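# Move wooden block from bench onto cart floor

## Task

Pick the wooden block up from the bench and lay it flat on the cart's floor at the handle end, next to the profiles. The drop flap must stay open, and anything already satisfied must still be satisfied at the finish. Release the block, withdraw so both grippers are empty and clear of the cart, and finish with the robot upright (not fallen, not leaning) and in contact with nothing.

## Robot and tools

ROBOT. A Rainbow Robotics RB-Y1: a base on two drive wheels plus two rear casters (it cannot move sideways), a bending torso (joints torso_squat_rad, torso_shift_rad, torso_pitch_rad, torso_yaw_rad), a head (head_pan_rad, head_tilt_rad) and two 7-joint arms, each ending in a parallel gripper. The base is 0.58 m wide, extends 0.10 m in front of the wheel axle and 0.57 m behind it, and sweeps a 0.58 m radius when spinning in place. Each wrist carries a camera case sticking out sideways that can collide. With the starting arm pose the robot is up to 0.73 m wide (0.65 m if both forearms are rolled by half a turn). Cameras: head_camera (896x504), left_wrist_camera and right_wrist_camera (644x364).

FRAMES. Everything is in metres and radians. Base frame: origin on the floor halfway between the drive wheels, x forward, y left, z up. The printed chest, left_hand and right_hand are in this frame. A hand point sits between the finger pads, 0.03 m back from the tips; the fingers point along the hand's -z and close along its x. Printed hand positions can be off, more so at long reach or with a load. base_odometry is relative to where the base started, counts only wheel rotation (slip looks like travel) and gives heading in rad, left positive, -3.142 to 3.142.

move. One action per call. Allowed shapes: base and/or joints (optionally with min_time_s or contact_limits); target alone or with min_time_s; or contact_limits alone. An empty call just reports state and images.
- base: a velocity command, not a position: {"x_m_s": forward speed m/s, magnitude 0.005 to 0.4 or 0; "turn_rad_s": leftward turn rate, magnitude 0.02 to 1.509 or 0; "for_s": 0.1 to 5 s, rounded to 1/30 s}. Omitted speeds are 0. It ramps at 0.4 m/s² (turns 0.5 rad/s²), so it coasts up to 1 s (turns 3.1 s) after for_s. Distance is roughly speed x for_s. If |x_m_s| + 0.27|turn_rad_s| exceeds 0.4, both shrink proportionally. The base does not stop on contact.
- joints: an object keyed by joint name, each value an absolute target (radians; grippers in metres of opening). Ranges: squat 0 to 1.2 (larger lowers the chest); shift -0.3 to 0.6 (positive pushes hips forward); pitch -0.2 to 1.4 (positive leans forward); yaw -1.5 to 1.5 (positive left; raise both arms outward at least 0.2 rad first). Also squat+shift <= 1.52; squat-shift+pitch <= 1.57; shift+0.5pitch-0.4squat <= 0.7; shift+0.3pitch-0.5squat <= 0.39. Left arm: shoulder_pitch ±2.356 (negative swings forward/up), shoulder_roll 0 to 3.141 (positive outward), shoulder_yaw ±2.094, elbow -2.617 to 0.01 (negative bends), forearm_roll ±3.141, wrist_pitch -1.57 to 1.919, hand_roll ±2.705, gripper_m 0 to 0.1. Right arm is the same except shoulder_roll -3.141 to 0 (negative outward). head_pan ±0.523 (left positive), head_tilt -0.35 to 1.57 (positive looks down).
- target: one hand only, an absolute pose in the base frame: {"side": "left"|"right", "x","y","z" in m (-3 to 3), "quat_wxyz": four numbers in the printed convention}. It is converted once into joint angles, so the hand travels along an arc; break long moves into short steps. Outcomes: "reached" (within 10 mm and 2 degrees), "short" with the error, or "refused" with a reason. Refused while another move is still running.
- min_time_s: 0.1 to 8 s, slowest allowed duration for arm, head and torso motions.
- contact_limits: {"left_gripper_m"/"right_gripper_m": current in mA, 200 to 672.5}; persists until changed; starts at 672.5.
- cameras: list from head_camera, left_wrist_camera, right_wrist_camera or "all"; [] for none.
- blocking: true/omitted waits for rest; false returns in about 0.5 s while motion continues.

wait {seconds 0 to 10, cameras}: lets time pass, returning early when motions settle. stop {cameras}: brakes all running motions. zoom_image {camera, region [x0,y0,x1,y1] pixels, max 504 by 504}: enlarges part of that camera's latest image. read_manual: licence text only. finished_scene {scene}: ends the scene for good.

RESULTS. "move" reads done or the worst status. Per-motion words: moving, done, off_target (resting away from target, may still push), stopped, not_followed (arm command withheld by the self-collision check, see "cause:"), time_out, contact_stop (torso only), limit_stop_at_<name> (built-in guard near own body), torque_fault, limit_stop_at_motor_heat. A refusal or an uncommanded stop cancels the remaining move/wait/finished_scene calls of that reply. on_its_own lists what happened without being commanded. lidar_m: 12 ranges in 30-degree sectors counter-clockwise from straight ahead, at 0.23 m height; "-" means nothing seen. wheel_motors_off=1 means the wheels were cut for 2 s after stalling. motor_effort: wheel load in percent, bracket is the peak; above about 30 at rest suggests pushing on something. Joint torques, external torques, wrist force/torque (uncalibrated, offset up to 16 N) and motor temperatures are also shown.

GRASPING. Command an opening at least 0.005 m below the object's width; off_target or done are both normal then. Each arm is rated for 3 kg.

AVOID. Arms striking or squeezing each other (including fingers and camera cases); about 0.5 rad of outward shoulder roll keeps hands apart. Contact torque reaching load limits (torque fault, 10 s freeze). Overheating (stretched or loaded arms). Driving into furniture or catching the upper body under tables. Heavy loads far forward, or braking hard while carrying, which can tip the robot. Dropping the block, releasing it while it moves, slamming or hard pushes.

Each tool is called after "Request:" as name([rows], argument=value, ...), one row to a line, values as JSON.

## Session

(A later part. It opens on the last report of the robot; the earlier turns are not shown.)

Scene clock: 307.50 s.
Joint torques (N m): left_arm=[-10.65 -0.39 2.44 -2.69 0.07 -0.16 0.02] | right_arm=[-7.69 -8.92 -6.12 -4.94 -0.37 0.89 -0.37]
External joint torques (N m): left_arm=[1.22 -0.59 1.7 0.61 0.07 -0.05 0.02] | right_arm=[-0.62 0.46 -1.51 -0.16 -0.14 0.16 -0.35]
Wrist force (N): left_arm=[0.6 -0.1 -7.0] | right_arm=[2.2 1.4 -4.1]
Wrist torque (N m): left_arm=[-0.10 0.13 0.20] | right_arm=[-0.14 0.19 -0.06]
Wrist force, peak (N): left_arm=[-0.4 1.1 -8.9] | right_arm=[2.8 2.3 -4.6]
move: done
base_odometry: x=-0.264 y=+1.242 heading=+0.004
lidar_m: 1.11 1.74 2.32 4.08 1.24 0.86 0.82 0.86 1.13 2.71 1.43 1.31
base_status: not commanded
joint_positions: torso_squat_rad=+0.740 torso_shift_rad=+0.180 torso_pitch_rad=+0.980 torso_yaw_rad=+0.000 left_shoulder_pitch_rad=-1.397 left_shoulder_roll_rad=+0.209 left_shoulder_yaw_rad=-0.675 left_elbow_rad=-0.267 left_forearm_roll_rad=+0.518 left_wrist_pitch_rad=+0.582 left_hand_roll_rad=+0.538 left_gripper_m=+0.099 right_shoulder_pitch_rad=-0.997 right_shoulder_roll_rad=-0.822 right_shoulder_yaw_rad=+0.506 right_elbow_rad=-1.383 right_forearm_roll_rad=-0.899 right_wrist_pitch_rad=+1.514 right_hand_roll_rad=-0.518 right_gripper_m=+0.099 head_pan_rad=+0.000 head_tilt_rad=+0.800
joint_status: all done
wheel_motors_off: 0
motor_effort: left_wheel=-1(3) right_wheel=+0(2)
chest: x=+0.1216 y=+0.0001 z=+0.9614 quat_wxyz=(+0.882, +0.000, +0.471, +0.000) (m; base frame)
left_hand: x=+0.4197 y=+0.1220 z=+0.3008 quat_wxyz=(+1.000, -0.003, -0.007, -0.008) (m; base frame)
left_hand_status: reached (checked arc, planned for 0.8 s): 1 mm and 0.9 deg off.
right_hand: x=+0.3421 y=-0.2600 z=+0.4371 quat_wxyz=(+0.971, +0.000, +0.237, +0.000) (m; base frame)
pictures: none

Request:
move(target={"side":"left","x":0.42,"y":0.17,"z":0.6,"quat_wxyz":[1,0,0,0]})

Request:
move(joints={"torso_squat_rad":0.5,"torso_shift_rad":0.1,"torso_pitch_rad":0.5})

Request:
move(target={"side":"left","x":0.42,"y":0.17,"z":0.92,"quat_wxyz":[1,0,0,0]})

Request:
move(target={"side":"right","x":0.42,"y":-0.15,"z":0.92,"quat_wxyz":[1,0,0,0]})

Request:
move(base={"x_m_s":0.25,"for_s":2.967}, cameras=["head_camera"])

Scene clock: 312.93 s.
Joint torques (N m): left_arm=[-11.31 5.2 8.3 -4.17 -0.14 -0.39 -0.07] | right_arm=[-7.5 -8.78 -6.27 -5.28 -0.4 0.93 -0.38]
External joint torques (N m): left_arm=[0.63 -2.16 0.7 -0.16 -0.21 -0.33 -0.07] | right_arm=[-0.42 0.6 -1.66 -0.49 -0.17 0.2 -0.35]
Wrist force (N): left_arm=[1.8 -0.6 -7.6] | right_arm=[2.4 2.0 -4.2]
Wrist torque (N m): left_arm=[-0.06 0.25 0.03] | right_arm=[-0.22 0.22 -0.08]
Wrist force, peak (N): left_arm=[0.4 0.6 -8.8] | right_arm=[3.0 1.6 -4.9]
move: done
base_odometry: x=-0.264 y=+1.242 heading=+0.004
lidar_m: 1.13 1.76 2.31 4.09 1.27 0.87 0.82 0.86 1.12 2.72 1.45 1.31
base_status: not commanded
joint_positions: torso_squat_rad=+0.740 torso_shift_rad=+0.180 torso_pitch_rad=+0.980 torso_yaw_rad=+0.000 left_shoulder_pitch_rad=-1.829 left_shoulder_roll_rad=+1.343 left_shoulder_yaw_rad=-1.440 left_elbow_rad=-2.207 left_forearm_roll_rad=+1.014 left_wrist_pitch_rad=+1.227 left_hand_roll_rad=+1.513 left_gripper_m=+0.099 right_shoulder_pitch_rad=-0.997 right_shoulder_roll_rad=-0.822 right_shoulder_yaw_rad=+0.506 right_elbow_rad=-1.383 right_forearm_roll_rad=-0.899 right_wrist_pitch_rad=+1.514 right_hand_roll_rad=-0.518 right_gripper_m=+0.099 head_pan_rad=+0.000 head_tilt_rad=+0.800
joint_status: all done
wheel_motors_off: 0
motor_effort: left_wheel=+0(2) right_wheel=+0(3)
chest: x=+0.1215 y=+0.0001 z=+0.9614 quat_wxyz=(+0.882, +0.000, +0.471, +0.000) (m; base frame)
left_hand: x=+0.4204 y=+0.1696 z=+0.6006 quat_wxyz=(+1.000, -0.002, +0.002, +0.000) (m; base frame)
left_hand_status: reached (checked arc, planned for 2.3 s): 1 mm and 0.3 deg off.
right_hand: x=+0.3421 y=-0.2599 z=+0.4371 quat_wxyz=(+0.971, +0.000, +0.237, +0.000) (m; base frame)
pictures: none

Scene clock: 315.37 s.
Joint torques (N m): left_arm=[-13.5 4.77 10.41 0.16 -0.87 -0.4 -0.09] | right_arm=[-17.19 -10.92 -7.96 -5.33 0.08 0.09 -0.41]
External joint torques (N m): left_arm=[1.88 -1.83 0.64 0.11 -0.07 -0.3 -0.06] | right_arm=[-1.22 0.22 -0.61 -0.3 -0.16 0.12 -0.41]
Wrist force (N): left_arm=[-1.5 -0.4 -7.4] | right_arm=[0.2 1.5 -5.4]
Wrist torque (N m): left_arm=[-0.09 0.07 0.15] | right_arm=[-0.16 0.12 -0.07]
Wrist force, peak (N): left_arm=[1.3 -0.4 -8.4] | right_arm=[2.8 2.0 -4.8]
move: done
base_odometry: x=-0.264 y=+1.242 heading=+0.004
lidar_m: 1.12 1.74 2.30 4.06 1.23 0.86 0.83 0.85 1.13 2.71 1.45 1.31
base_status: not commanded
joint_positions: torso_squat_rad=+0.500 torso_shift_rad=+0.100 torso_pitch_rad=+0.500 torso_yaw_rad=+0.000 left_shoulder_pitch_rad=-1.830 left_shoulder_roll_rad=+1.343 left_shoulder_yaw_rad=-1.440 left_elbow_rad=-2.207 left_forearm_roll_rad=+1.014 left_wrist_pitch_rad=+1.227 left_hand_roll_rad=+1.513 left_gripper_m=+0.099 right_shoulder_pitch_rad=-0.997 right_shoulder_roll_rad=-0.822 right_shoulder_yaw_rad=+0.506 right_elbow_rad=-1.383 right_forearm_roll_rad=-0.899 right_wrist_pitch_rad=+1.514 right_hand_roll_rad=-0.518 right_gripper_m=+0.099 head_pan_rad=+0.000 head_tilt_rad=+0.800
joint_status: all done
wheel_motors_off: 0
motor_effort: left_wheel=+0(2) right_wheel=+2(4)
chest: x=-0.0184 y=+0.0001 z=+1.1633 quat_wxyz=(+0.969, +0.000, +0.247, +0.000) (m; base frame)
left_hand: x=+0.4134 y=+0.1696 z=+0.9814 quat_wxyz=(+0.972, -0.002, -0.236, -0.001) (m; base frame)
right_hand: x=+0.4195 y=-0.2599 z=+0.8002 quat_wxyz=(+1.000, +0.000, -0.001, +0.000) (m; base frame)
pictures: none

Scene clock: 316.60 s.
Joint torques (N m): left_arm=[-17.51 7.2 10.7 1 -0.26 -0.04 0.21] | right_arm=[-16.91 -11.26 -7.79 -5.55 0.01 0.13 -0.43]
External joint torques (N m): left_arm=[1.99 -0.58 0.64 0.69 -0.29 0.02 0.21] | right_arm=[-0.94 -0.13 -0.44 -0.52 -0.23 0.16 -0.43]
Wrist force (N): left_arm=[0.7 0.0 -8.0] | right_arm=[-0.6 1.8 -4.6]
Wrist torque (N m): left_arm=[-0.15 0.11 0.21] | right_arm=[-0.18 0.06 -0.11]
Wrist force, peak (N): left_arm=[0.6 -1.3 -8.9] | right_arm=[-0.2 1.9 -5.7]
move: done
base_odometry: x=-0.264 y=+1.242 heading=+0.004
lidar_m: 1.12 1.76 2.32 4.08 1.25 0.87 0.82 0.86 1.14 2.69 1.44 1.30
base_status: not commanded
joint_positions: torso_squat_rad=+0.500 torso_shift_rad=+0.100 torso_pitch_rad=+0.500 torso_yaw_rad=+0.000 left_shoulder_pitch_rad=-1.809 left_shoulder_roll_rad=+1.107 left_shoulder_yaw_rad=-1.455 left_elbow_rad=-1.625 left_forearm_roll_rad=+1.563 left_wrist_pitch_rad=+1.268 left_hand_roll_rad=+0.997 left_gripper_m=+0.099 right_shoulder_pitch_rad=-0.997 right_shoulder_roll_rad=-0.822 right_shoulder_yaw_rad=+0.506 right_elbow_rad=-1.383 right_forearm_roll_rad=-0.899 right_wrist_pitch_rad=+1.514 right_hand_roll_rad=-0.518 right_gripper_m=+0.099 head_pan_rad=+0.000 head_tilt_rad=+0.800
joint_status: all done
wheel_motors_off: 0
motor_effort: left_wheel=-3(3) right_wheel=+1(3)
chest: x=-0.0183 y=+0.0001 z=+1.1633 quat_wxyz=(+0.969, +0.000, +0.247, +0.000) (m; base frame)
left_hand: x=+0.4199 y=+0.1697 z=+0.9202 quat_wxyz=(+1.000, +0.000, -0.001, +0.000) (m; base frame)
left_hand_status: reached (checked arc, planned for 0.9 s): 0 mm and 0.1 deg off.
right_hand: x=+0.4195 y=-0.2599 z=+0.8002 quat_wxyz=(+1.000, +0.000, -0.001, +0.000) (m; base frame)
pictures: none

Scene clock: 317.80 s.
Joint torques (N m): left_arm=[-17.36 6.14 10.6 0.55 -0.06 -0.11 0.14] | right_arm=[-17.97 -8.08 -6.12 -4.67 0.26 -0.14 0.32]
External joint torques (N m): left_arm=[2.13 -1.64 0.54 0.23 -0.09 -0.05 0.14] | right_arm=[0.6 -0.28 1.51 0.23 0.04 -0.12 0.32]
Wrist force (N): left_arm=[0.8 -0.4 -7.4] | right_arm=[-0.4 2.0 -5.0]
Wrist torque (N m): left_arm=[-0.14 0.13 0.20] | right_arm=[-0.23 0.06 0.10]
Wrist force, peak (N): left_arm=[1.1 -0.8 -8.6] | right_arm=[-1.0 1.4 -6.3]
move: done
base_odometry: x=-0.264 y=+1.242 heading=+0.004
lidar_m: 1.11 1.74 2.31 4.09 1.24 0.88 0.82 0.86 1.14 2.69 1.44 1.29
base_status: not commanded
joint_positions: torso_squat_rad=+0.500 torso_shift_rad=+0.100 torso_pitch_rad=+0.500 torso_yaw_rad=+0.000 left_shoulder_pitch_rad=-1.809 left_shoulder_roll_rad=+1.107 left_shoulder_yaw_rad=-1.455 left_elbow_rad=-1.625 left_forearm_roll_rad=+1.563 left_wrist_pitch_rad=+1.268 left_hand_roll_rad=+0.997 left_gripper_m=+0.099 right_shoulder_pitch_rad=-1.257 right_shoulder_roll_rad=-0.721 right_shoulder_yaw_rad=+0.520 right_elbow_rad=-1.606 right_forearm_roll_rad=-0.965 right_wrist_pitch_rad=+1.879 right_hand_roll_rad=-0.846 right_gripper_m=+0.099 head_pan_rad=+0.000 head_tilt_rad=+0.800
joint_status: all done
wheel_motors_off: 0
motor_effort: left_wheel=-2(4) right_wheel=+1(6)
chest: x=-0.0184 y=+0.0001 z=+1.1633 quat_wxyz=(+0.969, +0.000, +0.247, +0.000) (m; base frame)
left_hand: x=+0.4200 y=+0.1698 z=+0.9202 quat_wxyz=(+1.000, +0.000, -0.001, +0.000) (m; base frame)
right_hand: x=+0.4201 y=-0.1499 z=+0.9202 quat_wxyz=(+1.000, +0.000, +0.000, +0.000) (m; base frame)
right_hand_status: reached (checked arc, planned for 0.6 s): 0 mm and 0.0 deg off.
pictures: none

Scene clock: 321.73 s.
Joint torques (N m): left_arm=[-17.26 6.33 10.98 0.68 -0.11 -0.16 0.08] | right_arm=[-18.84 -8.07 -6.81 -5.08 0.2 -0.01 0.15]
External joint torques (N m): left_arm=[2.23 -1.45 0.92 0.37 -0.14 -0.1 0.08] | right_arm=[-0.27 -0.28 0.82 -0.18 -0.02 0 0.15]
Wrist force (N): left_arm=[0.8 -0.7 -7.5] | right_arm=[-0.6 1.8 -4.7]
Wrist torque (N m): left_arm=[-0.04 0.19 0.18] | right_arm=[-0.21 0.03 0.08]
Wrist force, peak (N): left_arm=[1.2 -0.1 -8.5] | right_arm=[-0.1 2.1 -5.7]
move: done
base_odometry: x=+0.477 y=+1.244 heading=+0.004
lidar_m: 0.39 0.38 1.33 3.27 2.36 1.65 1.56 1.62 2.13 1.10 0.73 0.83
base_status: done (sent for 2.97 of 2.97 s)
joint_positions: torso_squat_rad=+0.500 torso_shift_rad=+0.100 torso_pitch_rad=+0.500 torso_yaw_rad=+0.000 left_shoulder_pitch_rad=-1.809 left_shoulder_roll_rad=+1.107 left_shoulder_yaw_rad=-1.455 left_elbow_rad=-1.625 left_forearm_roll_rad=+1.563 left_wrist_pitch_rad=+1.268 left_hand_roll_rad=+0.997 left_gripper_m=+0.099 right_shoulder_pitch_rad=-1.257 right_shoulder_roll_rad=-0.721 right_shoulder_yaw_rad=+0.520 right_elbow_rad=-1.606 right_forearm_roll_rad=-0.965 right_wrist_pitch_rad=+1.879 right_hand_roll_rad=-0.846 right_gripper_m=+0.099 head_pan_rad=+0.000 head_tilt_rad=+0.800
joint_status: not commanded
wheel_motors_off: 0
motor_effort: left_wheel=+4(21) right_wheel=-5(26)
chest: x=-0.0183 y=+0.0001 z=+1.1633 quat_wxyz=(+0.969, +0.000, +0.247, +0.000) (m; base frame)
left_hand: x=+0.4200 y=+0.1698 z=+0.9201 quat_wxyz=(+1.000, +0.000, -0.001, +0.000) (m; base frame)
right_hand: x=+0.4201 y=-0.1499 z=+0.9199 quat_wxyz=(+1.000, +0.000, +0.000, +0.000) (m; base frame)
pictures: head_camera
camera_calibration:
head_camera: T_world_to_cam=[[-0.0189361, -0.999502, -0.0252592, 0.0345034], [-0.946508, 0.0260602, -0.321626, 0.57059], [0.322124, 0.0178177, -0.94653, 1.17116], [0, 0, 0, 1]] pos_world=[0.163463, -0.00125082, 1.29292]

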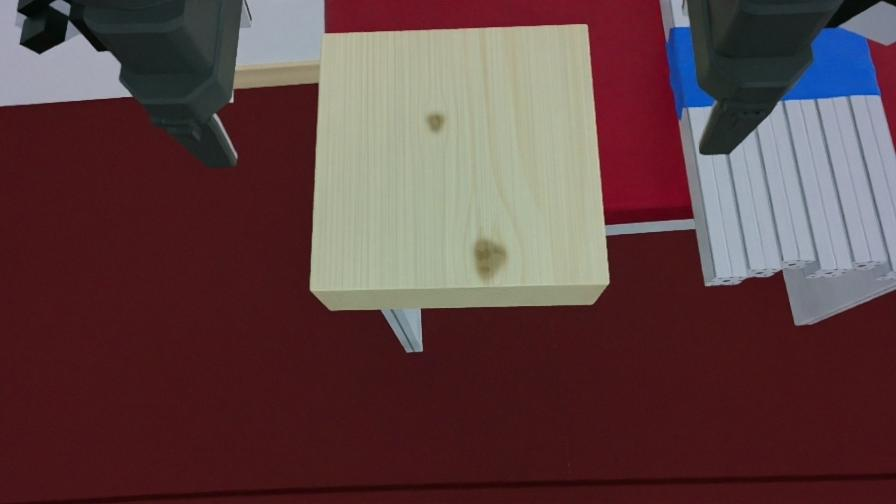

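Request:
move(target={"side":"left","x":0.42,"y":0.32,"z":0.98,"quat_wxyz":[1,0,0,0]})

Request:
move(joints={"left_shoulder_pitch_rad":-1.303,"left_shoulder_roll_rad":0.95,"left_shoulder_yaw_rad":-0.492,"left_elbow_rad":-1.5,"left_forearm_roll_rad":0.973,"left_wrist_pitch_rad":1.71,"left_hand_roll_rad":0.486})

Request:
move(joints={"left_shoulder_pitch_rad":-1.219,"left_shoulder_roll_rad":0.75,"left_shoulder_yaw_rad":-0.503,"left_elbow_rad":-1.659,"left_forearm_roll_rad":0.975,"left_wrist_pitch_rad":1.887,"left_hand_roll_rad":0.852})

Request:
move(joints={"left_shoulder_pitch_rad":-1.089,"left_shoulder_roll_rad":0.596,"left_shoulder_yaw_rad":-0.644,"left_elbow_rad":-1.293,"left_forearm_roll_rad":0.77,"left_wrist_pitch_rad":1.489,"left_hand_roll_rad":0.686}, min_time_s=2)

Request:
move(joints={"right_shoulder_pitch_rad":-1.116,"right_shoulder_roll_rad":-0.57,"right_shoulder_yaw_rad":0.67,"right_elbow_rad":-1.275,"right_forearm_roll_rad":-0.766,"right_wrist_pitch_rad":1.489,"right_hand_roll_rad":-0.717}, min_time_s=2, cameras=["head_camera"])

Scene clock: 326.40 s.
Joint torques (N m): left_arm=[-14.14 6.54 11.95 1.4 0 -0.24 0.22] | right_arm=[-18.83 -7.9 -6.55 -5.44 0.08 0 0.2]
External joint torques (N m): left_arm=[2.05 -2.33 1.85 -0.2 -0.02 -0.17 0.22] | right_arm=[-0.25 -0.1 1.08 -0.54 -0.14 0.01 0.2]
Wrist force (N): left_arm=[1.1 -0.2 -7.6] | right_arm=[-0.2 1.8 -4.9]
Wrist torque (N m): left_arm=[-0.13 0.21 0.22] | right_arm=[-0.23 0.07 0.08]
Wrist force, peak (N): left_arm=[2.1 0.0 -8.8] | right_arm=[0.0 2.6 -5.3]
move: done
base_odometry: x=+0.477 y=+1.244 heading=+0.004
lidar_m: 0.39 0.39 1.32 3.27 2.37 1.65 1.57 1.62 2.13 1.08 0.73 0.84
base_status: not commanded
joint_positions: torso_squat_rad=+0.500 torso_shift_rad=+0.100 torso_pitch_rad=+0.500 torso_yaw_rad=+0.000 left_shoulder_pitch_rad=-1.796 left_shoulder_roll_rad=+1.497 left_shoulder_yaw_rad=-1.420 left_elbow_rad=-1.616 left_forearm_roll_rad=+1.722 left_wrist_pitch_rad=+1.320 left_hand_roll_rad=+0.587 left_gripper_m=+0.099 right_shoulder_pitch_rad=-1.257 right_shoulder_roll_rad=-0.721 right_shoulder_yaw_rad=+0.520 right_elbow_rad=-1.606 right_forearm_roll_rad=-0.965 right_wrist_pitch_rad=+1.879 right_hand_roll_rad=-0.846 right_gripper_m=+0.099 head_pan_rad=+0.000 head_tilt_rad=+0.800
joint_status: all done
wheel_motors_off: 0
motor_effort: left_wheel=+7(10) right_wheel=-7(9)
chest: x=-0.0183 y=+0.0001 z=+1.1633 quat_wxyz=(+0.969, +0.000, +0.247, +0.000) (m; base frame)
left_hand: x=+0.4200 y=+0.3201 z=+0.9802 quat_wxyz=(+1.000, +0.000, +0.000, +0.000) (m; base frame)
left_hand_status: reached (checked arc, planned for 0.7 s): 0 mm and 0.0 deg off.
right_hand: x=+0.4201 y=-0.1499 z=+0.9200 quat_wxyz=(+1.000, +0.000, +0.000, +0.000) (m; base frame)
pictures: none

Scene clock: 327.93 s.
Joint torques (N m): left_arm=[-17.63 9.8 11.14 -3.58 -0.13 -0.71 -0.08] | right_arm=[-18.85 -8.15 -6.53 -5.29 0.13 0.05 0.38]
External joint torques (N m): left_arm=[1.8 -1.27 1.98 0.57 0.15 -0.38 -0.07] | right_arm=[-0.28 -0.35 1.1 -0.39 -0.09 0.07 0.38]
Wrist force (N): left_arm=[0.2 -0.7 -7.7] | right_arm=[-0.4 1.5 -5.1]
Wrist torque (N m): left_arm=[-0.09 0.21 0.16] | right_arm=[-0.17 0.06 0.10]
Wrist force, peak (N): left_arm=[0.8 -0.6 -8.7] | right_arm=[-0.1 2.2 -5.5]
move: done
base_odometry: x=+0.477 y=+1.244 heading=+0.004
lidar_m: 0.38 0.38 1.32 3.28 2.37 1.65 1.56 1.61 2.13 1.08 0.73 0.83
base_status: not commanded
joint_positions: torso_squat_rad=+0.500 torso_shift_rad=+0.100 torso_pitch_rad=+0.500 torso_yaw_rad=+0.000 left_shoulder_pitch_rad=-1.303 left_shoulder_roll_rad=+0.950 left_shoulder_yaw_rad=-0.492 left_elbow_rad=-1.500 left_forearm_roll_rad=+0.973 left_wrist_pitch_rad=+1.710 left_hand_roll_rad=+0.486 left_gripper_m=+0.099 right_shoulder_pitch_rad=-1.257 right_shoulder_roll_rad=-0.721 right_shoulder_yaw_rad=+0.520 right_elbow_rad=-1.606 right_forearm_roll_rad=-0.965 right_wrist_pitch_rad=+1.879 right_hand_roll_rad=-0.846 right_gripper_m=+0.099 head_pan_rad=+0.000 head_tilt_rad=+0.800
joint_status: all done
wheel_motors_off: 0
motor_effort: left_wheel=+6(9) right_wheel=-8(9)
chest: x=-0.0183 y=+0.0001 z=+1.1633 quat_wxyz=(+0.969, +0.000, +0.247, +0.000) (m; base frame)
left_hand: x=+0.4933 y=+0.2484 z=+0.9627 quat_wxyz=(+0.993, +0.031, -0.094, -0.068) (m; base frame)
right_hand: x=+0.4201 y=-0.1499 z=+0.9200 quat_wxyz=(+1.000, +0.000, +0.000, +0.000) (m; base frame)
pictures: none

Scene clock: 328.87 s.
Joint torques (N m): left_arm=[-16.66 7.07 9.56 -5.2 -0.26 -0.29 -0.2] | right_arm=[-18.85 -7.64 -6.81 -5.25 0.28 0.09 0.32]
External joint torques (N m): left_arm=[1.75 -0.67 1.33 -0.09 -0.29 -0.23 -0.2] | right_arm=[-0.28 0.16 0.82 -0.35 0.06 0.1 0.32]
Wrist force (N): left_arm=[1.2 -0.2 -7.3] | right_arm=[0.0 2.1 -4.8]
Wrist torque (N m): left_arm=[-0.12 0.21 0.06] | right_arm=[-0.26 0.10 0.09]
Wrist force, peak (N): left_arm=[0.4 -1.7 -8.9] | right_arm=[-0.2 1.7 -5.4]
move: done
base_odometry: x=+0.477 y=+1.244 heading=+0.004
lidar_m: 0.39 0.38 1.33 3.29 2.38 1.66 1.56 1.61 2.13 1.08 0.74 0.84
base_status: not commanded
joint_positions: torso_squat_rad=+0.500 torso_shift_rad=+0.100 torso_pitch_rad=+0.500 torso_yaw_rad=+0.000 left_shoulder_pitch_rad=-1.219 left_shoulder_roll_rad=+0.750 left_shoulder_yaw_rad=-0.503 left_elbow_rad=-1.659 left_forearm_roll_rad=+0.975 left_wrist_pitch_rad=+1.887 left_hand_roll_rad=+0.852 left_gripper_m=+0.099 right_shoulder_pitch_rad=-1.257 right_shoulder_roll_rad=-0.721 right_shoulder_yaw_rad=+0.520 right_elbow_rad=-1.606 right_forearm_roll_rad=-0.965 right_wrist_pitch_rad=+1.879 right_hand_roll_rad=-0.846 right_gripper_m=+0.099 head_pan_rad=+0.000 head_tilt_rad=+0.800
joint_status: all done
wheel_motors_off: 0
motor_effort: left_wheel=+7(7) right_wheel=-6(9)
chest: x=-0.0183 y=+0.0001 z=+1.1633 quat_wxyz=(+0.969, +0.000, +0.247, +0.000) (m; base frame)
left_hand: x=+0.4120 y=+0.1599 z=+0.9198 quat_wxyz=(+1.000, +0.000, +0.000, +0.000) (m; base frame)
right_hand: x=+0.4201 y=-0.1500 z=+0.9200 quat_wxyz=(+1.000, +0.000, +0.000, +0.000) (m; base frame)
pictures: none

Scene clock: 331.17 s.
Joint torques (N m): left_arm=[-15.91 4.76 7.05 -5.27 -0.17 -0.57 -0.3] | right_arm=[-19.07 -7.71 -6.61 -5.58 0.09 0.06 0.24]
External joint torques (N m): left_arm=[1.88 -1.84 0.28 0.91 -0.19 -0.5 -0.3] | right_arm=[-0.5 0.09 1.02 -0.68 -0.13 0.07 0.24]
Wrist force (N): left_arm=[0.7 0.1 -7.9] | right_arm=[-0.3 1.5 -4.8]
Wrist torque (N m): left_arm=[-0.17 0.21 0.16] | right_arm=[-0.15 0.05 0.11]
Wrist force, peak (N): left_arm=[0.9 -0.5 -8.8] | right_arm=[-0.7 1.9 -5.4]
move: done
base_odometry: x=+0.477 y=+1.244 heading=+0.004
lidar_m: 0.39 0.38 1.33 3.26 2.38 1.66 1.56 1.62 2.13 1.09 0.74 0.84
base_status: not commanded
joint_positions: torso_squat_rad=+0.500 torso_shift_rad=+0.100 torso_pitch_rad=+0.500 torso_yaw_rad=+0.000 left_shoulder_pitch_rad=-1.089 left_shoulder_roll_rad=+0.596 left_shoulder_yaw_rad=-0.644 left_elbow_rad=-1.293 left_forearm_roll_rad=+0.770 left_wrist_pitch_rad=+1.489 left_hand_roll_rad=+0.686 left_gripper_m=+0.099 right_shoulder_pitch_rad=-1.257 right_shoulder_roll_rad=-0.721 right_shoulder_yaw_rad=+0.520 right_elbow_rad=-1.606 right_forearm_roll_rad=-0.965 right_wrist_pitch_rad=+1.879 right_hand_roll_rad=-0.846 right_gripper_m=+0.099 head_pan_rad=+0.000 head_tilt_rad=+0.800
joint_status: all done
wheel_motors_off: 0
motor_effort: left_wheel=+7(8) right_wheel=-6(8)
chest: x=-0.0183 y=+0.0001 z=+1.1633 quat_wxyz=(+0.969, +0.000, +0.247, +0.000) (m; base frame)
left_hand: x=+0.4125 y=+0.1594 z=+0.7670 quat_wxyz=(+1.000, +0.002, +0.000, +0.000) (m; base frame)
right_hand: x=+0.4201 y=-0.1500 z=+0.9200 quat_wxyz=(+1.000, +0.000, +0.000, +0.000) (m; base frame)
pictures: none

Scene clock: 333.47 s.
Joint torques (N m): left_arm=[-15.56 4.58 7.16 -5.33 -0.21 -0.49 -0.31] | right_arm=[-17.21 -4.91 -5.03 -5.72 0.41 -0.1 0.09]
External joint torques (N m): left_arm=[2.23 -2.03 0.39 0.86 -0.22 -0.43 -0.31] | right_arm=[0.41 1.52 1.2 0.02 0.17 -0.08 0.09]
Wrist force (N): left_arm=[1.4 -0.5 -7.3] | right_arm=[-0.5 1.8 -4.4]
Wrist torque (N m): left_arm=[-0.06 0.25 0.17] | right_arm=[-0.20 0.05 -0.10]
Wrist force, peak (N): left_arm=[2.0 0.0 -8.3] | right_arm=[-0.1 1.7 -5.5]
move: done
base_odometry: x=+0.477 y=+1.244 heading=+0.004
lidar_m: 0.39 0.38 1.33 3.27 2.36 1.65 1.56 1.62 2.13 1.08 0.73 0.84
base_status: not commanded
joint_positions: torso_squat_rad=+0.500 torso_shift_rad=+0.100 torso_pitch_rad=+0.500 torso_yaw_rad=+0.000 left_shoulder_pitch_rad=-1.089 left_shoulder_roll_rad=+0.596 left_shoulder_yaw_rad=-0.644 left_elbow_rad=-1.293 left_forearm_roll_rad=+0.770 left_wrist_pitch_rad=+1.489 left_hand_roll_rad=+0.686 left_gripper_m=+0.099 right_shoulder_pitch_rad=-1.116 right_shoulder_roll_rad=-0.570 right_shoulder_yaw_rad=+0.670 right_elbow_rad=-1.275 right_forearm_roll_rad=-0.766 right_wrist_pitch_rad=+1.489 right_hand_roll_rad=-0.717 right_gripper_m=+0.099 head_pan_rad=+0.000 head_tilt_rad=+0.800
joint_status: all done
wheel_motors_off: 0
motor_effort: left_wheel=+6(8) right_wheel=-6(8)
chest: x=-0.0183 y=+0.0001 z=+1.1633 quat_wxyz=(+0.969, +0.000, +0.247, +0.000) (m; base frame)
left_hand: x=+0.4125 y=+0.1594 z=+0.7670 quat_wxyz=(+1.000, +0.002, +0.000, +0.000) (m; base frame)
right_hand: x=+0.4134 y=-0.1450 z=+0.7675 quat_wxyz=(+1.000, -0.004, -0.001, -0.001) (m; base frame)
pictures: head_camera
camera_calibration:
head_camera: T_world_to_cam=[[-0.0189336, -0.999501, -0.0252642, 0.0345093], [-0.946467, 0.0260616, -0.321745, 0.570737], [0.322243, 0.0178199, -0.946489, 1.17108], [0, 0, 0, 1]] pos_world=[0.163463, -0.00125082, 1.29292]

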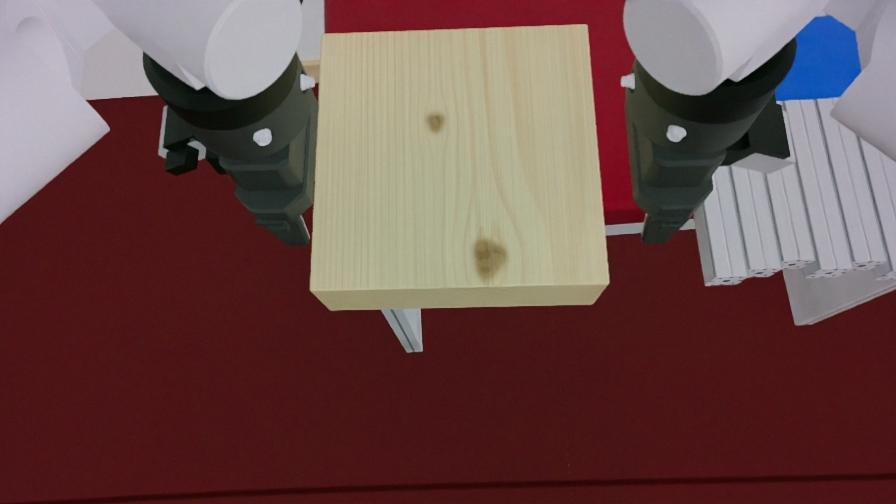

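Request:
move(joints={"left_shoulder_pitch_rad":-1.161,"left_shoulder_roll_rad":0.5,"left_shoulder_yaw_rad":-0.672,"left_elbow_rad":-1.19,"left_forearm_roll_rad":0.744,"left_wrist_pitch_rad":1.477,"left_hand_roll_rad":0.696,"right_shoulder_pitch_rad":-1.161,"right_shoulder_roll_rad":-0.5,"right_shoulder_yaw_rad":0.672,"right_elbow_rad":-1.19,"right_forearm_roll_rad":-0.744,"right_wrist_pitch_rad":1.477,"right_hand_roll_rad":-0.696}, min_time_s=3)

Scene clock: 338.20 s.
Joint torques (N m): left_arm=[-29.02 -34.12 5.8 -22.92 9.55 -13.69 1.45] | right_arm=[-31.26 33.03 -3.31 -21.92 -9.13 -9.85 -0.78]
External joint torques (N m): left_arm=[-10.26 -39.62 -0.48 -16.64 9.55 -13.64 1.45] | right_arm=[-12.98 38.85 2.51 -16.09 -9.38 -9.84 -0.78]
Wrist force (N): left_arm=[-9.7 74.4 9.4] | right_arm=[-8.9 -66.3 7.5]
Wrist torque (N m): left_arm=[-2.28 1.20 -1.08] | right_arm=[2.56 -0.52 0.78]
Wrist force, peak (N): left_arm=[-10.4 75.5 8.9] | right_arm=[-9.4 -66.7 7.4]
move: done
base_odometry: x=+0.477 y=+1.244 heading=+0.004
lidar_m: 0.41 0.39 1.32 3.27 2.36 1.64 1.55 1.62 2.14 1.09 0.73 0.84
base_status: not commanded
joint_positions: torso_squat_rad=+0.500 torso_shift_rad=+0.099 torso_pitch_rad=+0.499 torso_yaw_rad=+0.000 left_shoulder_pitch_rad=-1.158 left_shoulder_roll_rad=+0.510 left_shoulder_yaw_rad=-0.672 left_elbow_rad=-1.186 left_forearm_roll_rad=+0.742 left_wrist_pitch_rad=+1.480 left_hand_roll_rad=+0.696 left_gripper_m=+0.099 right_shoulder_pitch_rad=-1.158 right_shoulder_roll_rad=-0.510 right_shoulder_yaw_rad=+0.671 right_elbow_rad=-1.186 right_forearm_roll_rad=-0.742 right_wrist_pitch_rad=+1.479 right_hand_roll_rad=-0.696 right_gripper_m=+0.099 head_pan_rad=+0.000 head_tilt_rad=+0.800
joint_status: all done
wheel_motors_off: 0
motor_effort: left_wheel=+9(10) right_wheel=-7(8)
chest: x=-0.0190 y=+0.0001 z=+1.1635 quat_wxyz=(+0.969, +0.000, +0.247, +0.000) (m; base frame)
left_hand: x=+0.4201 y=+0.1303 z=+0.7644 quat_wxyz=(+1.000, +0.007, +0.001, -0.003) (m; base frame)
right_hand: x=+0.4203 y=-0.1297 z=+0.7643 quat_wxyz=(+1.000, -0.006, +0.000, +0.003) (m; base frame)
pictures: none

Request:
move(joints={"torso_squat_rad":0.2}, min_time_s=3, cameras=["head_camera","left_wrist_camera"])

Scene clock: 342.20 s.
Joint torques (N m): left_arm=[-31 -31.2 8.48 -25.47 10.45 -10.22 1.01] | right_arm=[-32.71 32.63 -6.23 -25.67 -10.72 -8.12 -0.73]
External joint torques (N m): left_arm=[-12.28 -36.67 2.21 -19.19 10.44 -10.18 1.01] | right_arm=[-14.47 38.44 -0.43 -19.84 -10.97 -8.12 -0.73]
Wrist force (N): left_arm=[2.6 65.2 -17.9] | right_arm=[-0.4 -63.5 -16.5]
Wrist torque (N m): left_arm=[-1.54 1.08 -0.72] | right_arm=[1.81 -0.78 0.86]
Wrist force, peak (N): left_arm=[-10.1 75.1 9.1] | right_arm=[-9.1 -66.8 7.5]
move: done
base_odometry: x=+0.477 y=+1.244 heading=+0.004
lidar_m: 0.38 0.38 1.34 3.27 2.36 1.66 1.55 1.62 2.14 1.10 0.73 0.85
base_status: not commanded
joint_positions: torso_squat_rad=+0.200 torso_shift_rad=+0.100 torso_pitch_rad=+0.501 torso_yaw_rad=+0.000 left_shoulder_pitch_rad=-1.158 left_shoulder_roll_rad=+0.509 left_shoulder_yaw_rad=-0.672 left_elbow_rad=-1.185 left_forearm_roll_rad=+0.741 left_wrist_pitch_rad=+1.480 left_hand_roll_rad=+0.696 left_gripper_m=+0.099 right_shoulder_pitch_rad=-1.157 right_shoulder_roll_rad=-0.510 right_shoulder_yaw_rad=+0.672 right_elbow_rad=-1.185 right_forearm_roll_rad=-0.741 right_wrist_pitch_rad=+1.479 right_hand_roll_rad=-0.696 right_gripper_m=+0.099 head_pan_rad=+0.000 head_tilt_rad=+0.800
joint_status: all done
wheel_motors_off: 0
motor_effort: left_wheel=+8(11) right_wheel=-6(9)
chest: x=-0.0107 y=+0.0001 z=+1.2345 quat_wxyz=(+0.969, +0.000, +0.248, +0.000) (m; base frame)
left_hand: x=+0.4273 y=+0.1300 z=+0.8341 quat_wxyz=(+1.000, +0.007, +0.002, -0.004) (m; base frame)
right_hand: x=+0.4275 y=-0.1301 z=+0.8341 quat_wxyz=(+1.000, -0.007, +0.001, +0.003) (m; base frame)
pictures: head_camera, left_wrist_camera
camera_calibration:
head_camera: T_world_to_cam=[[-0.0188597, -0.999504, -0.0252158, 0.0364726], [-0.946743, 0.0259609, -0.320941, 0.599851], [0.321437, 0.0178201, -0.946763, 1.23641], [0, 0, 0, 1]] pos_world=[0.171165, -0.00115112, 1.36403]
left_wrist_camera: T_world_to_cam=[[0.999733, 0.0198063, -0.0118643, -0.420417], [0.0230213, -0.894171, 0.447134, -0.23753], [-0.00175259, -0.447288, -0.894388, 0.877375], [0, 0, 0, 1]] pos_world=[0.427311, 0.188374, 0.885933]

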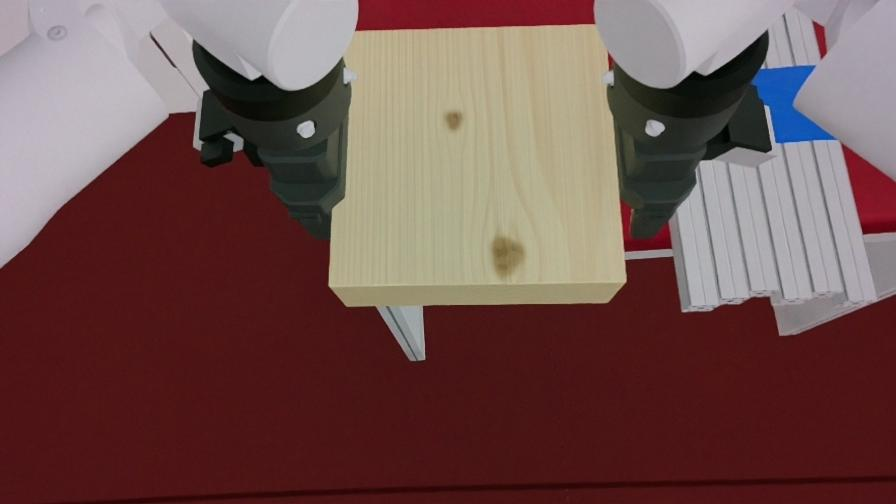

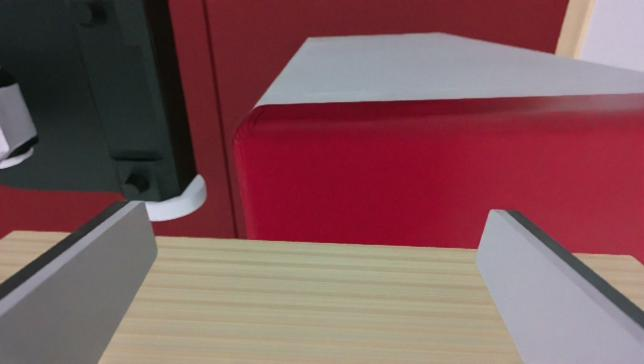

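Request:
move(base={"x_m_s":-0.2,"for_s":3.41})

Request:
move(base={"turn_rad_s":-0.5,"for_s":3.15})

Request:
move(base={"x_m_s":0.3,"for_s":4.833})

Request:
move(base={"turn_rad_s":0.5,"for_s":3.2}, cameras=["all"])

Scene clock: 348.63 s.
Joint torques (N m): left_arm=[-31.71 -30.26 8.69 -25.82 10.58 -9.98 0.99] | right_arm=[-34.47 31.92 -6.51 -26.24 -10.9 -7.97 -0.77]
External joint torques (N m): left_arm=[-12.99 -35.73 2.42 -19.54 10.58 -9.93 0.99] | right_arm=[-16.23 37.73 -0.71 -20.41 -11.15 -7.97 -0.77]
Wrist force (N): left_arm=[2.4 65.1 -18.0] | right_arm=[-0.5 -63.5 -17.0]
Wrist torque (N m): left_arm=[-1.55 1.03 -0.77] | right_arm=[1.79 -0.75 0.79]
Wrist force, peak (N): left_arm=[2.6 66.5 -18.4] | right_arm=[-0.4 -64.3 -16.7]
move: done
base_odometry: x=-0.203 y=+1.241 heading=+0.006
lidar_m: 1.05 1.70 2.24 4.34 1.33 0.94 0.88 0.93 1.22 2.94 1.40 1.25
base_status: done (sent for 3.4 of 3.4 s)
joint_positions: torso_squat_rad=+0.200 torso_shift_rad=+0.100 torso_pitch_rad=+0.501 torso_yaw_rad=+0.000 left_shoulder_pitch_rad=-1.157 left_shoulder_roll_rad=+0.509 left_shoulder_yaw_rad=-0.672 left_elbow_rad=-1.185 left_forearm_roll_rad=+0.741 left_wrist_pitch_rad=+1.479 left_hand_roll_rad=+0.696 left_gripper_m=+0.099 right_shoulder_pitch_rad=-1.157 right_shoulder_roll_rad=-0.509 right_shoulder_yaw_rad=+0.672 right_elbow_rad=-1.185 right_forearm_roll_rad=-0.741 right_wrist_pitch_rad=+1.479 right_hand_roll_rad=-0.696 right_gripper_m=+0.099 head_pan_rad=+0.000 head_tilt_rad=+0.800
joint_status: not commanded
wheel_motors_off: 0
motor_effort: left_wheel=+19(36) right_wheel=-21(32)
chest: x=-0.0108 y=+0.0001 z=+1.2346 quat_wxyz=(+0.969, +0.000, +0.248, +0.000) (m; base frame)
left_hand: x=+0.4272 y=+0.1299 z=+0.8341 quat_wxyz=(+1.000, +0.007, +0.002, -0.004) (m; base frame)
right_hand: x=+0.4273 y=-0.1301 z=+0.8340 quat_wxyz=(+1.000, -0.007, +0.002, +0.003) (m; base frame)
pictures: none

Scene clock: 353.13 s.
Joint torques (N m): left_arm=[-32.02 -30.48 8.87 -25.95 10.68 -9.88 1.1] | right_arm=[-34.45 31.79 -6.41 -26.3 -10.95 -8.01 -0.72]
External joint torques (N m): left_arm=[-13.3 -35.94 2.6 -19.66 10.67 -9.83 1.1] | right_arm=[-16.22 37.59 -0.61 -20.48 -11.2 -8.01 -0.72]
Wrist force (N): left_arm=[2.0 65.9 -17.2] | right_arm=[-0.1 -63.1 -16.2]
Wrist torque (N m): left_arm=[-1.60 0.95 -0.83] | right_arm=[1.76 -0.66 0.80]
Wrist force, peak (N): left_arm=[1.9 66.8 -18.1] | right_arm=[-0.4 -64.3 -16.5]
move: done
base_odometry: x=-0.203 y=+1.241 heading=-1.577
lidar_m: 2.71 1.41 1.26 1.05 1.68 2.18 4.37 1.38 0.97 0.88 0.90 1.19
base_status: done (sent for 3.17 of 3.17 s)
joint_positions: torso_squat_rad=+0.200 torso_shift_rad=+0.100 torso_pitch_rad=+0.501 torso_yaw_rad=+0.000 left_shoulder_pitch_rad=-1.157 left_shoulder_roll_rad=+0.509 left_shoulder_yaw_rad=-0.672 left_elbow_rad=-1.185 left_forearm_roll_rad=+0.741 left_wrist_pitch_rad=+1.479 left_hand_roll_rad=+0.696 left_gripper_m=+0.099 right_shoulder_pitch_rad=-1.157 right_shoulder_roll_rad=-0.509 right_shoulder_yaw_rad=+0.672 right_elbow_rad=-1.185 right_forearm_roll_rad=-0.741 right_wrist_pitch_rad=+1.479 right_hand_roll_rad=-0.696 right_gripper_m=+0.099 head_pan_rad=+0.000 head_tilt_rad=+0.800
joint_status: not commanded
wheel_motors_off: 0
motor_effort: left_wheel=+19(42) right_wheel=-7(40)
chest: x=-0.0108 y=+0.0001 z=+1.2346 quat_wxyz=(+0.969, +0.000, +0.248, +0.000) (m; base frame)
left_hand: x=+0.4272 y=+0.1299 z=+0.8341 quat_wxyz=(+1.000, +0.007, +0.002, -0.004) (m; base frame)
right_hand: x=+0.4273 y=-0.1301 z=+0.8340 quat_wxyz=(+1.000, -0.007, +0.002, +0.003) (m; base frame)
pictures: none

Scene clock: 359.03 s.
Joint torques (N m): left_arm=[-31.52 -30.14 8.92 -25.96 10.73 -10.01 1.06] | right_arm=[-34.77 31.65 -6.5 -26.44 -11.05 -7.8 -0.75]
External joint torques (N m): left_arm=[-12.8 -35.61 2.65 -19.68 10.72 -9.96 1.06] | right_arm=[-16.54 37.45 -0.7 -20.62 -11.29 -7.8 -0.75]
Wrist force (N): left_arm=[2.4 66.0 -17.1] | right_arm=[-0.4 -63.7 -15.2]
Wrist torque (N m): left_arm=[-1.64 1.02 -0.83] | right_arm=[1.83 -0.75 0.78]
Wrist force, peak (N): left_arm=[2.8 66.2 -18.5] | right_arm=[-1.1 -64.6 -16.7]
move: done
base_odometry: x=-0.212 y=-0.209 heading=-1.577
lidar_m: 2.36 2.73 1.02 0.95 0.98 1.88 4.28 1.23 0.84 0.77 0.78 1.04
base_status: done (sent for 4.83 of 4.83 s)
joint_positions: torso_squat_rad=+0.200 torso_shift_rad=+0.100 torso_pitch_rad=+0.501 torso_yaw_rad=+0.000 left_shoulder_pitch_rad=-1.157 left_shoulder_roll_rad=+0.509 left_shoulder_yaw_rad=-0.672 left_elbow_rad=-1.185 left_forearm_roll_rad=+0.741 left_wrist_pitch_rad=+1.479 left_hand_roll_rad=+0.696 left_gripper_m=+0.099 right_shoulder_pitch_rad=-1.157 right_shoulder_roll_rad=-0.509 right_shoulder_yaw_rad=+0.672 right_elbow_rad=-1.185 right_forearm_roll_rad=-0.741 right_wrist_pitch_rad=+1.479 right_hand_roll_rad=-0.696 right_gripper_m=+0.099 head_pan_rad=+0.000 head_tilt_rad=+0.800
joint_status: not commanded
wheel_motors_off: 0
motor_effort: left_wheel=-1(44) right_wheel=+0(31)
chest: x=-0.0107 y=+0.0001 z=+1.2345 quat_wxyz=(+0.969, +0.000, +0.248, +0.000) (m; base frame)
left_hand: x=+0.4272 y=+0.1299 z=+0.8340 quat_wxyz=(+1.000, +0.007, +0.002, -0.004) (m; base frame)
right_hand: x=+0.4273 y=-0.1302 z=+0.8339 quat_wxyz=(+1.000, -0.007, +0.002, +0.003) (m; base frame)
pictures: none

Scene clock: 363.57 s.
Joint torques (N m): left_arm=[-31.71 -30.07 9.04 -25.79 10.71 -10.15 1.07] | right_arm=[-34.53 31.86 -6.35 -26.22 -10.95 -7.72 -0.6]
External joint torques (N m): left_arm=[-13 -35.54 2.77 -19.51 10.7 -10.1 1.07] | right_arm=[-16.29 37.65 -0.55 -20.39 -11.2 -7.72 -0.6]
Wrist force (N): left_arm=[1.8 65.8 -17.6] | right_arm=[-0.4 -63.8 -16.2]
Wrist torque (N m): left_arm=[-1.60 0.95 -0.83] | right_arm=[1.81 -0.76 0.78]
Wrist force, peak (N): left_arm=[2.0 66.5 -17.3] | right_arm=[-0.8 -64.6 -16.4]
move: done
base_odometry: x=-0.212 y=-0.209 heading=+0.023
lidar_m: 0.94 0.98 1.89 3.55 1.14 0.81 0.78 0.81 1.09 2.71 2.61 1.00
base_status: done (sent for 3.2 of 3.2 s)
joint_positions: torso_squat_rad=+0.200 torso_shift_rad=+0.100 torso_pitch_rad=+0.501 torso_yaw_rad=+0.000 left_shoulder_pitch_rad=-1.157 left_shoulder_roll_rad=+0.509 left_shoulder_yaw_rad=-0.672 left_elbow_rad=-1.185 left_forearm_roll_rad=+0.741 left_wrist_pitch_rad=+1.479 left_hand_roll_rad=+0.696 left_gripper_m=+0.099 right_shoulder_pitch_rad=-1.157 right_shoulder_roll_rad=-0.509 right_shoulder_yaw_rad=+0.672 right_elbow_rad=-1.185 right_forearm_roll_rad=-0.741 right_wrist_pitch_rad=+1.479 right_hand_roll_rad=-0.696 right_gripper_m=+0.099 head_pan_rad=+0.000 head_tilt_rad=+0.800
joint_status: not commanded
wheel_motors_off: 0
motor_effort: left_wheel=-2(37) right_wheel=+15(30)
chest: x=-0.0107 y=+0.0001 z=+1.2345 quat_wxyz=(+0.969, +0.000, +0.248, +0.000) (m; base frame)
left_hand: x=+0.4272 y=+0.1299 z=+0.8340 quat_wxyz=(+1.000, +0.007, +0.002, -0.004) (m; base frame)
right_hand: x=+0.4273 y=-0.1302 z=+0.8339 quat_wxyz=(+1.000, -0.007, +0.002, +0.003) (m; base frame)
pictures: head_camera, left_wrist_camera, right_wrist_camera
camera_calibration:
head_camera: T_world_to_cam=[[-0.018952, -0.999502, -0.025247, 0.0364319], [-0.946711, 0.02606, -0.321027, 0.599903], [0.321525, 0.0178175, -0.946733, 1.23648], [0, 0, 0, 1]] pos_world=[0.171064, -0.00125082, 1.36413]
left_wrist_camera: T_world_to_cam=[[0.999735, 0.0195789, -0.0120846, -0.420078], [0.0229164, -0.894176, 0.447129, -0.237522], [-0.0020515, -0.447288, -0.894388, 0.877368], [0, 0, 0, 1]] pos_world=[0.42721, 0.188274, 0.885834]
right_wrist_camera: T_world_to_cam=[[-0.9991, -0.0359769, -0.0224625, 0.439688], [-0.0423795, 0.867989, 0.494772, -0.254408], [0.00169682, 0.495278, -0.868733, 0.860452], [0, 0, 0, 1]] pos_world=[0.427051, -0.189522, 0.883253]

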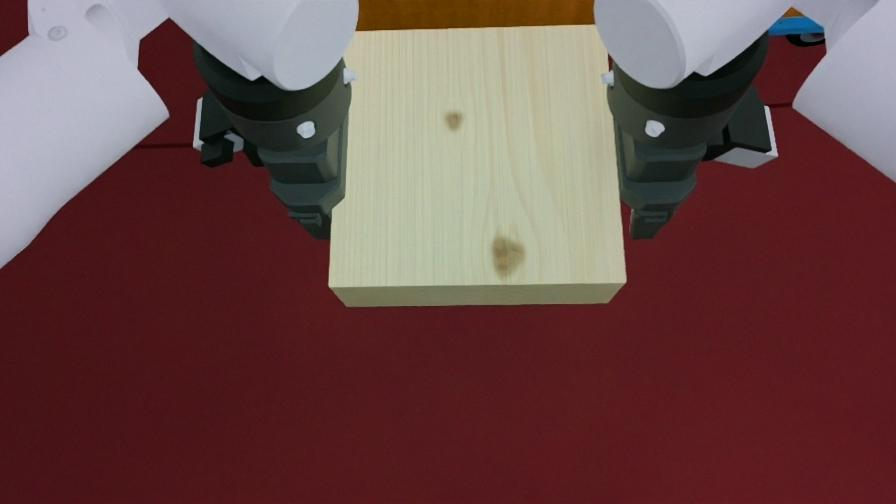

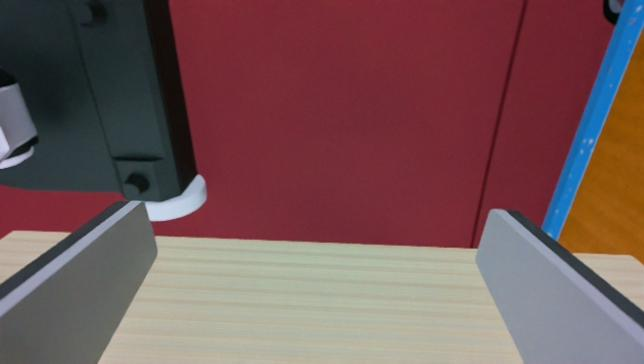

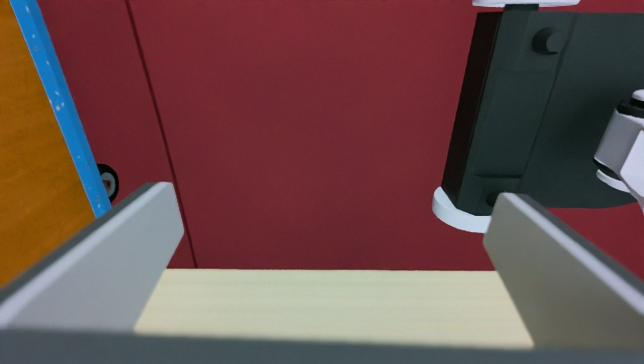

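Request:
move(base={"x_m_s":0.15,"for_s":4.9}, joints={"head_tilt_rad":0.6}, cameras=["all"])

Scene clock: 371.00 s.
Joint torques (N m): left_arm=[-31.65 -30.28 9.13 -25.85 10.83 -10.05 1.05] | right_arm=[-34.39 31.79 -6.28 -26.39 -10.98 -8 -0.78]
External joint torques (N m): left_arm=[-12.93 -35.75 2.86 -19.57 10.83 -10 1.05] | right_arm=[-16.16 37.59 -0.48 -20.57 -11.23 -8 -0.78]
Wrist force (N): left_arm=[2.2 64.5 -18.9] | right_arm=[-0.7 -63.8 -16.8]
Wrist torque (N m): left_arm=[-1.49 1.01 -0.79] | right_arm=[1.82 -0.77 0.77]
Wrist force, peak (N): left_arm=[2.5 66.3 -18.5] | right_arm=[0.9 -64.5 -15.6]
move: done
base_odometry: x=+0.523 y=-0.192 heading=+0.023
lidar_m: 0.21 0.23 0.32 1.56 2.24 1.59 1.50 1.56 2.08 4.75 0.33 0.23
base_status: done (sent for 4.9 of 4.9 s)
joint_positions: torso_squat_rad=+0.200 torso_shift_rad=+0.100 torso_pitch_rad=+0.501 torso_yaw_rad=+0.000 left_shoulder_pitch_rad=-1.157 left_shoulder_roll_rad=+0.509 left_shoulder_yaw_rad=-0.672 left_elbow_rad=-1.185 left_forearm_roll_rad=+0.741 left_wrist_pitch_rad=+1.479 left_hand_roll_rad=+0.696 left_gripper_m=+0.099 right_shoulder_pitch_rad=-1.157 right_shoulder_roll_rad=-0.509 right_shoulder_yaw_rad=+0.672 right_elbow_rad=-1.185 right_forearm_roll_rad=-0.741 right_wrist_pitch_rad=+1.479 right_hand_roll_rad=-0.696 right_gripper_m=+0.099 head_pan_rad=+0.000 head_tilt_rad=+0.600
joint_status: all done
wheel_motors_off: 0
motor_effort: left_wheel=+2(30) right_wheel=-3(44)
chest: x=-0.0107 y=+0.0001 z=+1.2345 quat_wxyz=(+0.969, +0.000, +0.248, +0.000) (m; base frame)
left_hand: x=+0.4272 y=+0.1299 z=+0.8340 quat_wxyz=(+1.000, +0.007, +0.002, -0.004) (m; base frame)
right_hand: x=+0.4273 y=-0.1302 z=+0.8339 quat_wxyz=(+1.000, -0.007, +0.002, +0.003) (m; base frame)
pictures: head_camera, left_wrist_camera, right_wrist_camera
camera_calibration:
head_camera: T_world_to_cam=[[-0.0135613, -0.999502, -0.0285078, 0.0404299], [-0.86409, 0.026061, -0.502663, 0.845421], [0.503155, 0.0178166, -0.864012, 1.10167], [0, 0, 0, 1]] pos_world=[0.176754, -0.00125082, 1.37797]
left_wrist_camera: T_world_to_cam=[[0.999735, 0.0195813, -0.0120824, -0.420081], [0.0229173, -0.894236, 0.447009, -0.237404], [-0.0020515, -0.447167, -0.894448, 0.877398], [0, 0, 0, 1]] pos_world=[0.42721, 0.188274, 0.885833]
right_wrist_camera: T_world_to_cam=[[-0.9991, -0.0359769, -0.0224625, 0.439688], [-0.0423795, 0.867989, 0.494772, -0.254408], [0.00169682, 0.495278, -0.868733, 0.860452], [0, 0, 0, 1]] pos_world=[0.427051, -0.189522, 0.883253]

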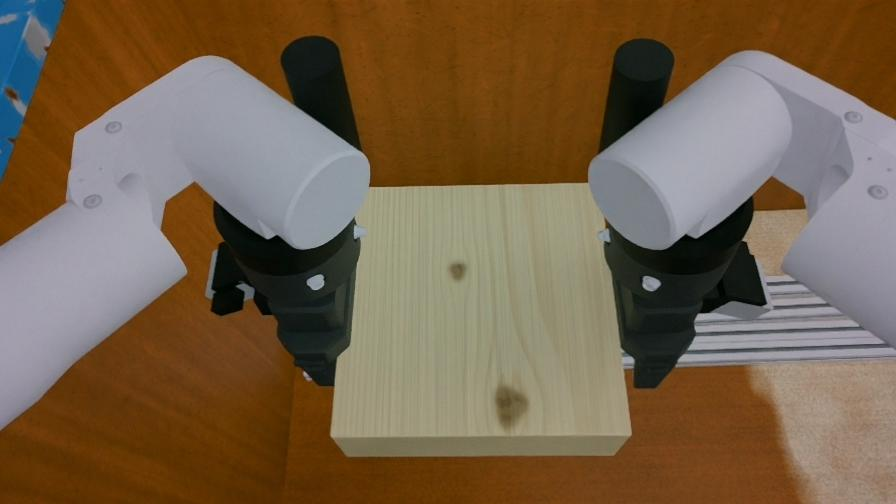

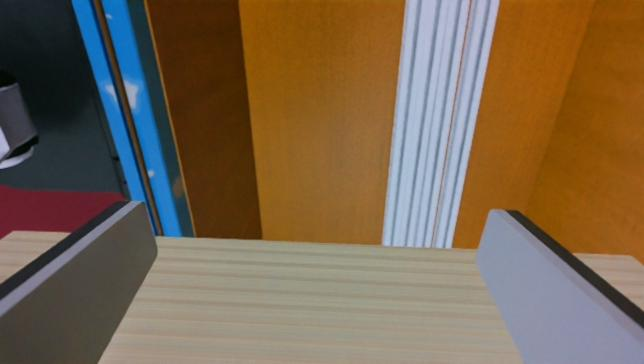

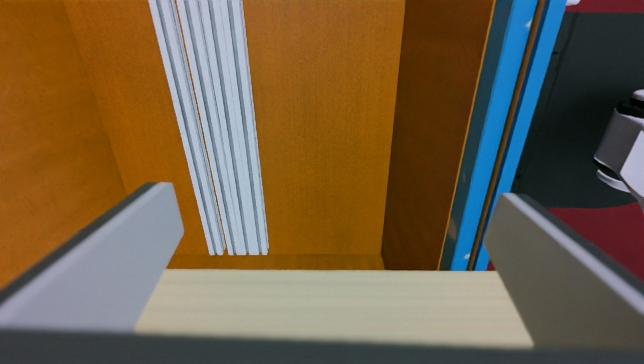

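Request:
move(base={"x_m_s":0.04,"for_s":0.3})

Request:
move(joints={"torso_squat_rad":0.29,"torso_shift_rad":0.113,"torso_pitch_rad":0.58,"left_shoulder_pitch_rad":-1.101,"left_shoulder_roll_rad":0.496,"left_shoulder_yaw_rad":-0.704,"left_elbow_rad":-1.212,"left_forearm_roll_rad":0.663,"left_wrist_pitch_rad":1.367,"left_hand_roll_rad":0.730,"right_shoulder_pitch_rad":-1.101,"right_shoulder_roll_rad":-0.496,"right_shoulder_yaw_rad":0.704,"right_elbow_rad":-1.212,"right_forearm_roll_rad":-0.663,"right_wrist_pitch_rad":1.367,"right_hand_roll_rad":-0.730}, min_time_s=2.5, cameras=["head_camera","left_wrist_camera"])

Scene clock: 375.03 s.
Joint torques (N m): left_arm=[-31.71 -30.44 9.26 -25.86 10.8 -10.08 1.07] | right_arm=[-34.68 31.73 -6.42 -26.23 -10.96 -7.92 -0.65]
External joint torques (N m): left_arm=[-12.99 -35.91 2.99 -19.58 10.8 -10.03 1.07] | right_arm=[-16.44 37.53 -0.62 -20.41 -11.21 -7.92 -0.65]
Wrist force (N): left_arm=[1.5 65.7 -17.8] | right_arm=[-0.4 -63.6 -16.9]
Wrist torque (N m): left_arm=[-1.62 0.93 -0.78] | right_arm=[1.79 -0.76 0.74]
Wrist force, peak (N): left_arm=[1.9 66.2 -18.4] | right_arm=[-0.3 -64.4 -16.2]
move: done
base_odometry: x=+0.535 y=-0.192 heading=+0.023
lidar_m: 0.20 0.22 0.30 1.58 2.25 1.59 1.52 1.58 2.12 0.93 0.32 0.22
base_status: done (sent for 0.3 of 0.3 s)
joint_positions: torso_squat_rad=+0.200 torso_shift_rad=+0.100 torso_pitch_rad=+0.501 torso_yaw_rad=+0.000 left_shoulder_pitch_rad=-1.157 left_shoulder_roll_rad=+0.509 left_shoulder_yaw_rad=-0.672 left_elbow_rad=-1.185 left_forearm_roll_rad=+0.741 left_wrist_pitch_rad=+1.479 left_hand_roll_rad=+0.696 left_gripper_m=+0.099 right_shoulder_pitch_rad=-1.157 right_shoulder_roll_rad=-0.509 right_shoulder_yaw_rad=+0.672 right_elbow_rad=-1.185 right_forearm_roll_rad=-0.741 right_wrist_pitch_rad=+1.479 right_hand_roll_rad=-0.696 right_gripper_m=+0.099 head_pan_rad=+0.000 head_tilt_rad=+0.600
joint_status: not commanded
wheel_motors_off: 0
motor_effort: left_wheel=+0(25) right_wheel=+0(21)
chest: x=-0.0108 y=+0.0001 z=+1.2345 quat_wxyz=(+0.969, +0.000, +0.248, +0.000) (m; base frame)
left_hand: x=+0.4272 y=+0.1299 z=+0.8340 quat_wxyz=(+1.000, +0.007, +0.002, -0.004) (m; base frame)
right_hand: x=+0.4273 y=-0.1302 z=+0.8339 quat_wxyz=(+1.000, -0.007, +0.002, +0.003) (m; base frame)
pictures: none

Scene clock: 377.83 s.
Joint torques (N m): left_arm=[-29.87 -28.21 7.53 -27.22 8.57 -9.76 0.38] | right_arm=[-27.7 32.75 -1.12 -28.77 -8.61 -7.48 1.34]
External joint torques (N m): left_arm=[-13.39 -32.79 1.86 -20.74 8.56 -9.72 0.38] | right_arm=[-11.65 37.76 4.16 -22.78 -8.85 -7.49 1.34]
Wrist force (N): left_arm=[-5.6 58.0 -17.7] | right_arm=[6.4 -56.1 -16.0]
Wrist torque (N m): left_arm=[-1.46 -0.53 -0.02] | right_arm=[1.64 0.96 -1.72]
Wrist force, peak (N): left_arm=[1.4 66.4 -18.0] | right_arm=[0.1 -65.4 -15.6]
move: done
base_odometry: x=+0.535 y=-0.192 heading=+0.023
lidar_m: 0.19 0.21 0.29 1.56 2.25 1.59 1.52 1.58 2.13 0.93 0.31 0.22
base_status: not commanded
joint_positions: torso_squat_rad=+0.290 torso_shift_rad=+0.113 torso_pitch_rad=+0.581 torso_yaw_rad=+0.000 left_shoulder_pitch_rad=-1.097 left_shoulder_roll_rad=+0.504 left_shoulder_yaw_rad=-0.704 left_elbow_rad=-1.207 left_forearm_roll_rad=+0.661 left_wrist_pitch_rad=+1.369 left_hand_roll_rad=+0.730 left_gripper_m=+0.099 right_shoulder_pitch_rad=-1.098 right_shoulder_roll_rad=-0.505 right_shoulder_yaw_rad=+0.703 right_elbow_rad=-1.206 right_forearm_roll_rad=-0.661 right_wrist_pitch_rad=+1.369 right_hand_roll_rad=-0.730 right_gripper_m=+0.099 head_pan_rad=+0.000 head_tilt_rad=+0.600
joint_status: all done
wheel_motors_off: 0
motor_effort: left_wheel=+2(3) right_wheel=-1(3)
chest: x=+0.0175 y=+0.0001 z=+1.2057 quat_wxyz=(+0.958, +0.000, +0.286, +0.000) (m; base frame)
left_hand: x=+0.4193 y=+0.1297 z=+0.7477 quat_wxyz=(+1.000, +0.007, +0.002, -0.005) (m; base frame)
right_hand: x=+0.4202 y=-0.1304 z=+0.7481 quat_wxyz=(+1.000, -0.007, +0.001, +0.004) (m; base frame)
pictures: head_camera, left_wrist_camera
camera_calibration:
head_camera: T_world_to_cam=[[-0.0157903, -0.999502, -0.0273383, 0.0386225], [-0.901433, 0.0260607, -0.432133, 0.77104], [0.43263, 0.0178202, -0.901395, 1.10887], [0, 0, 0, 1]] pos_world=[0.21592, -0.00125083, 1.33378]
left_wrist_camera: T_world_to_cam=[[0.999769, 0.017429, -0.012551, -0.412654], [0.0212017, -0.894283, 0.447, -0.198048], [-0.00343341, -0.447163, -0.894446, 0.800815], [0, 0, 0, 1]] pos_world=[0.419507, 0.188176, 0.799634]

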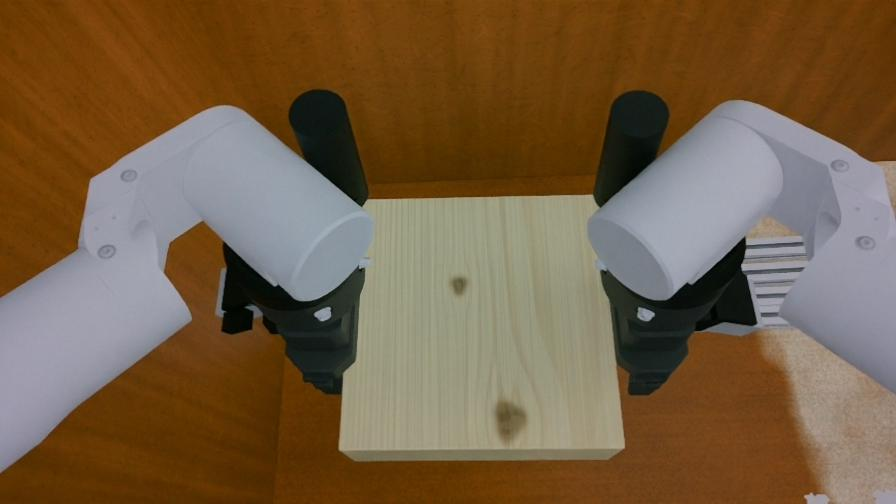

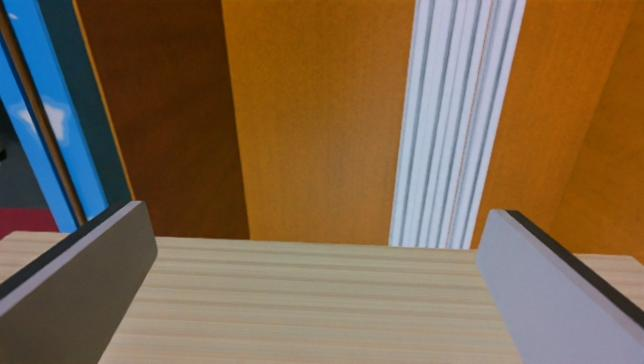

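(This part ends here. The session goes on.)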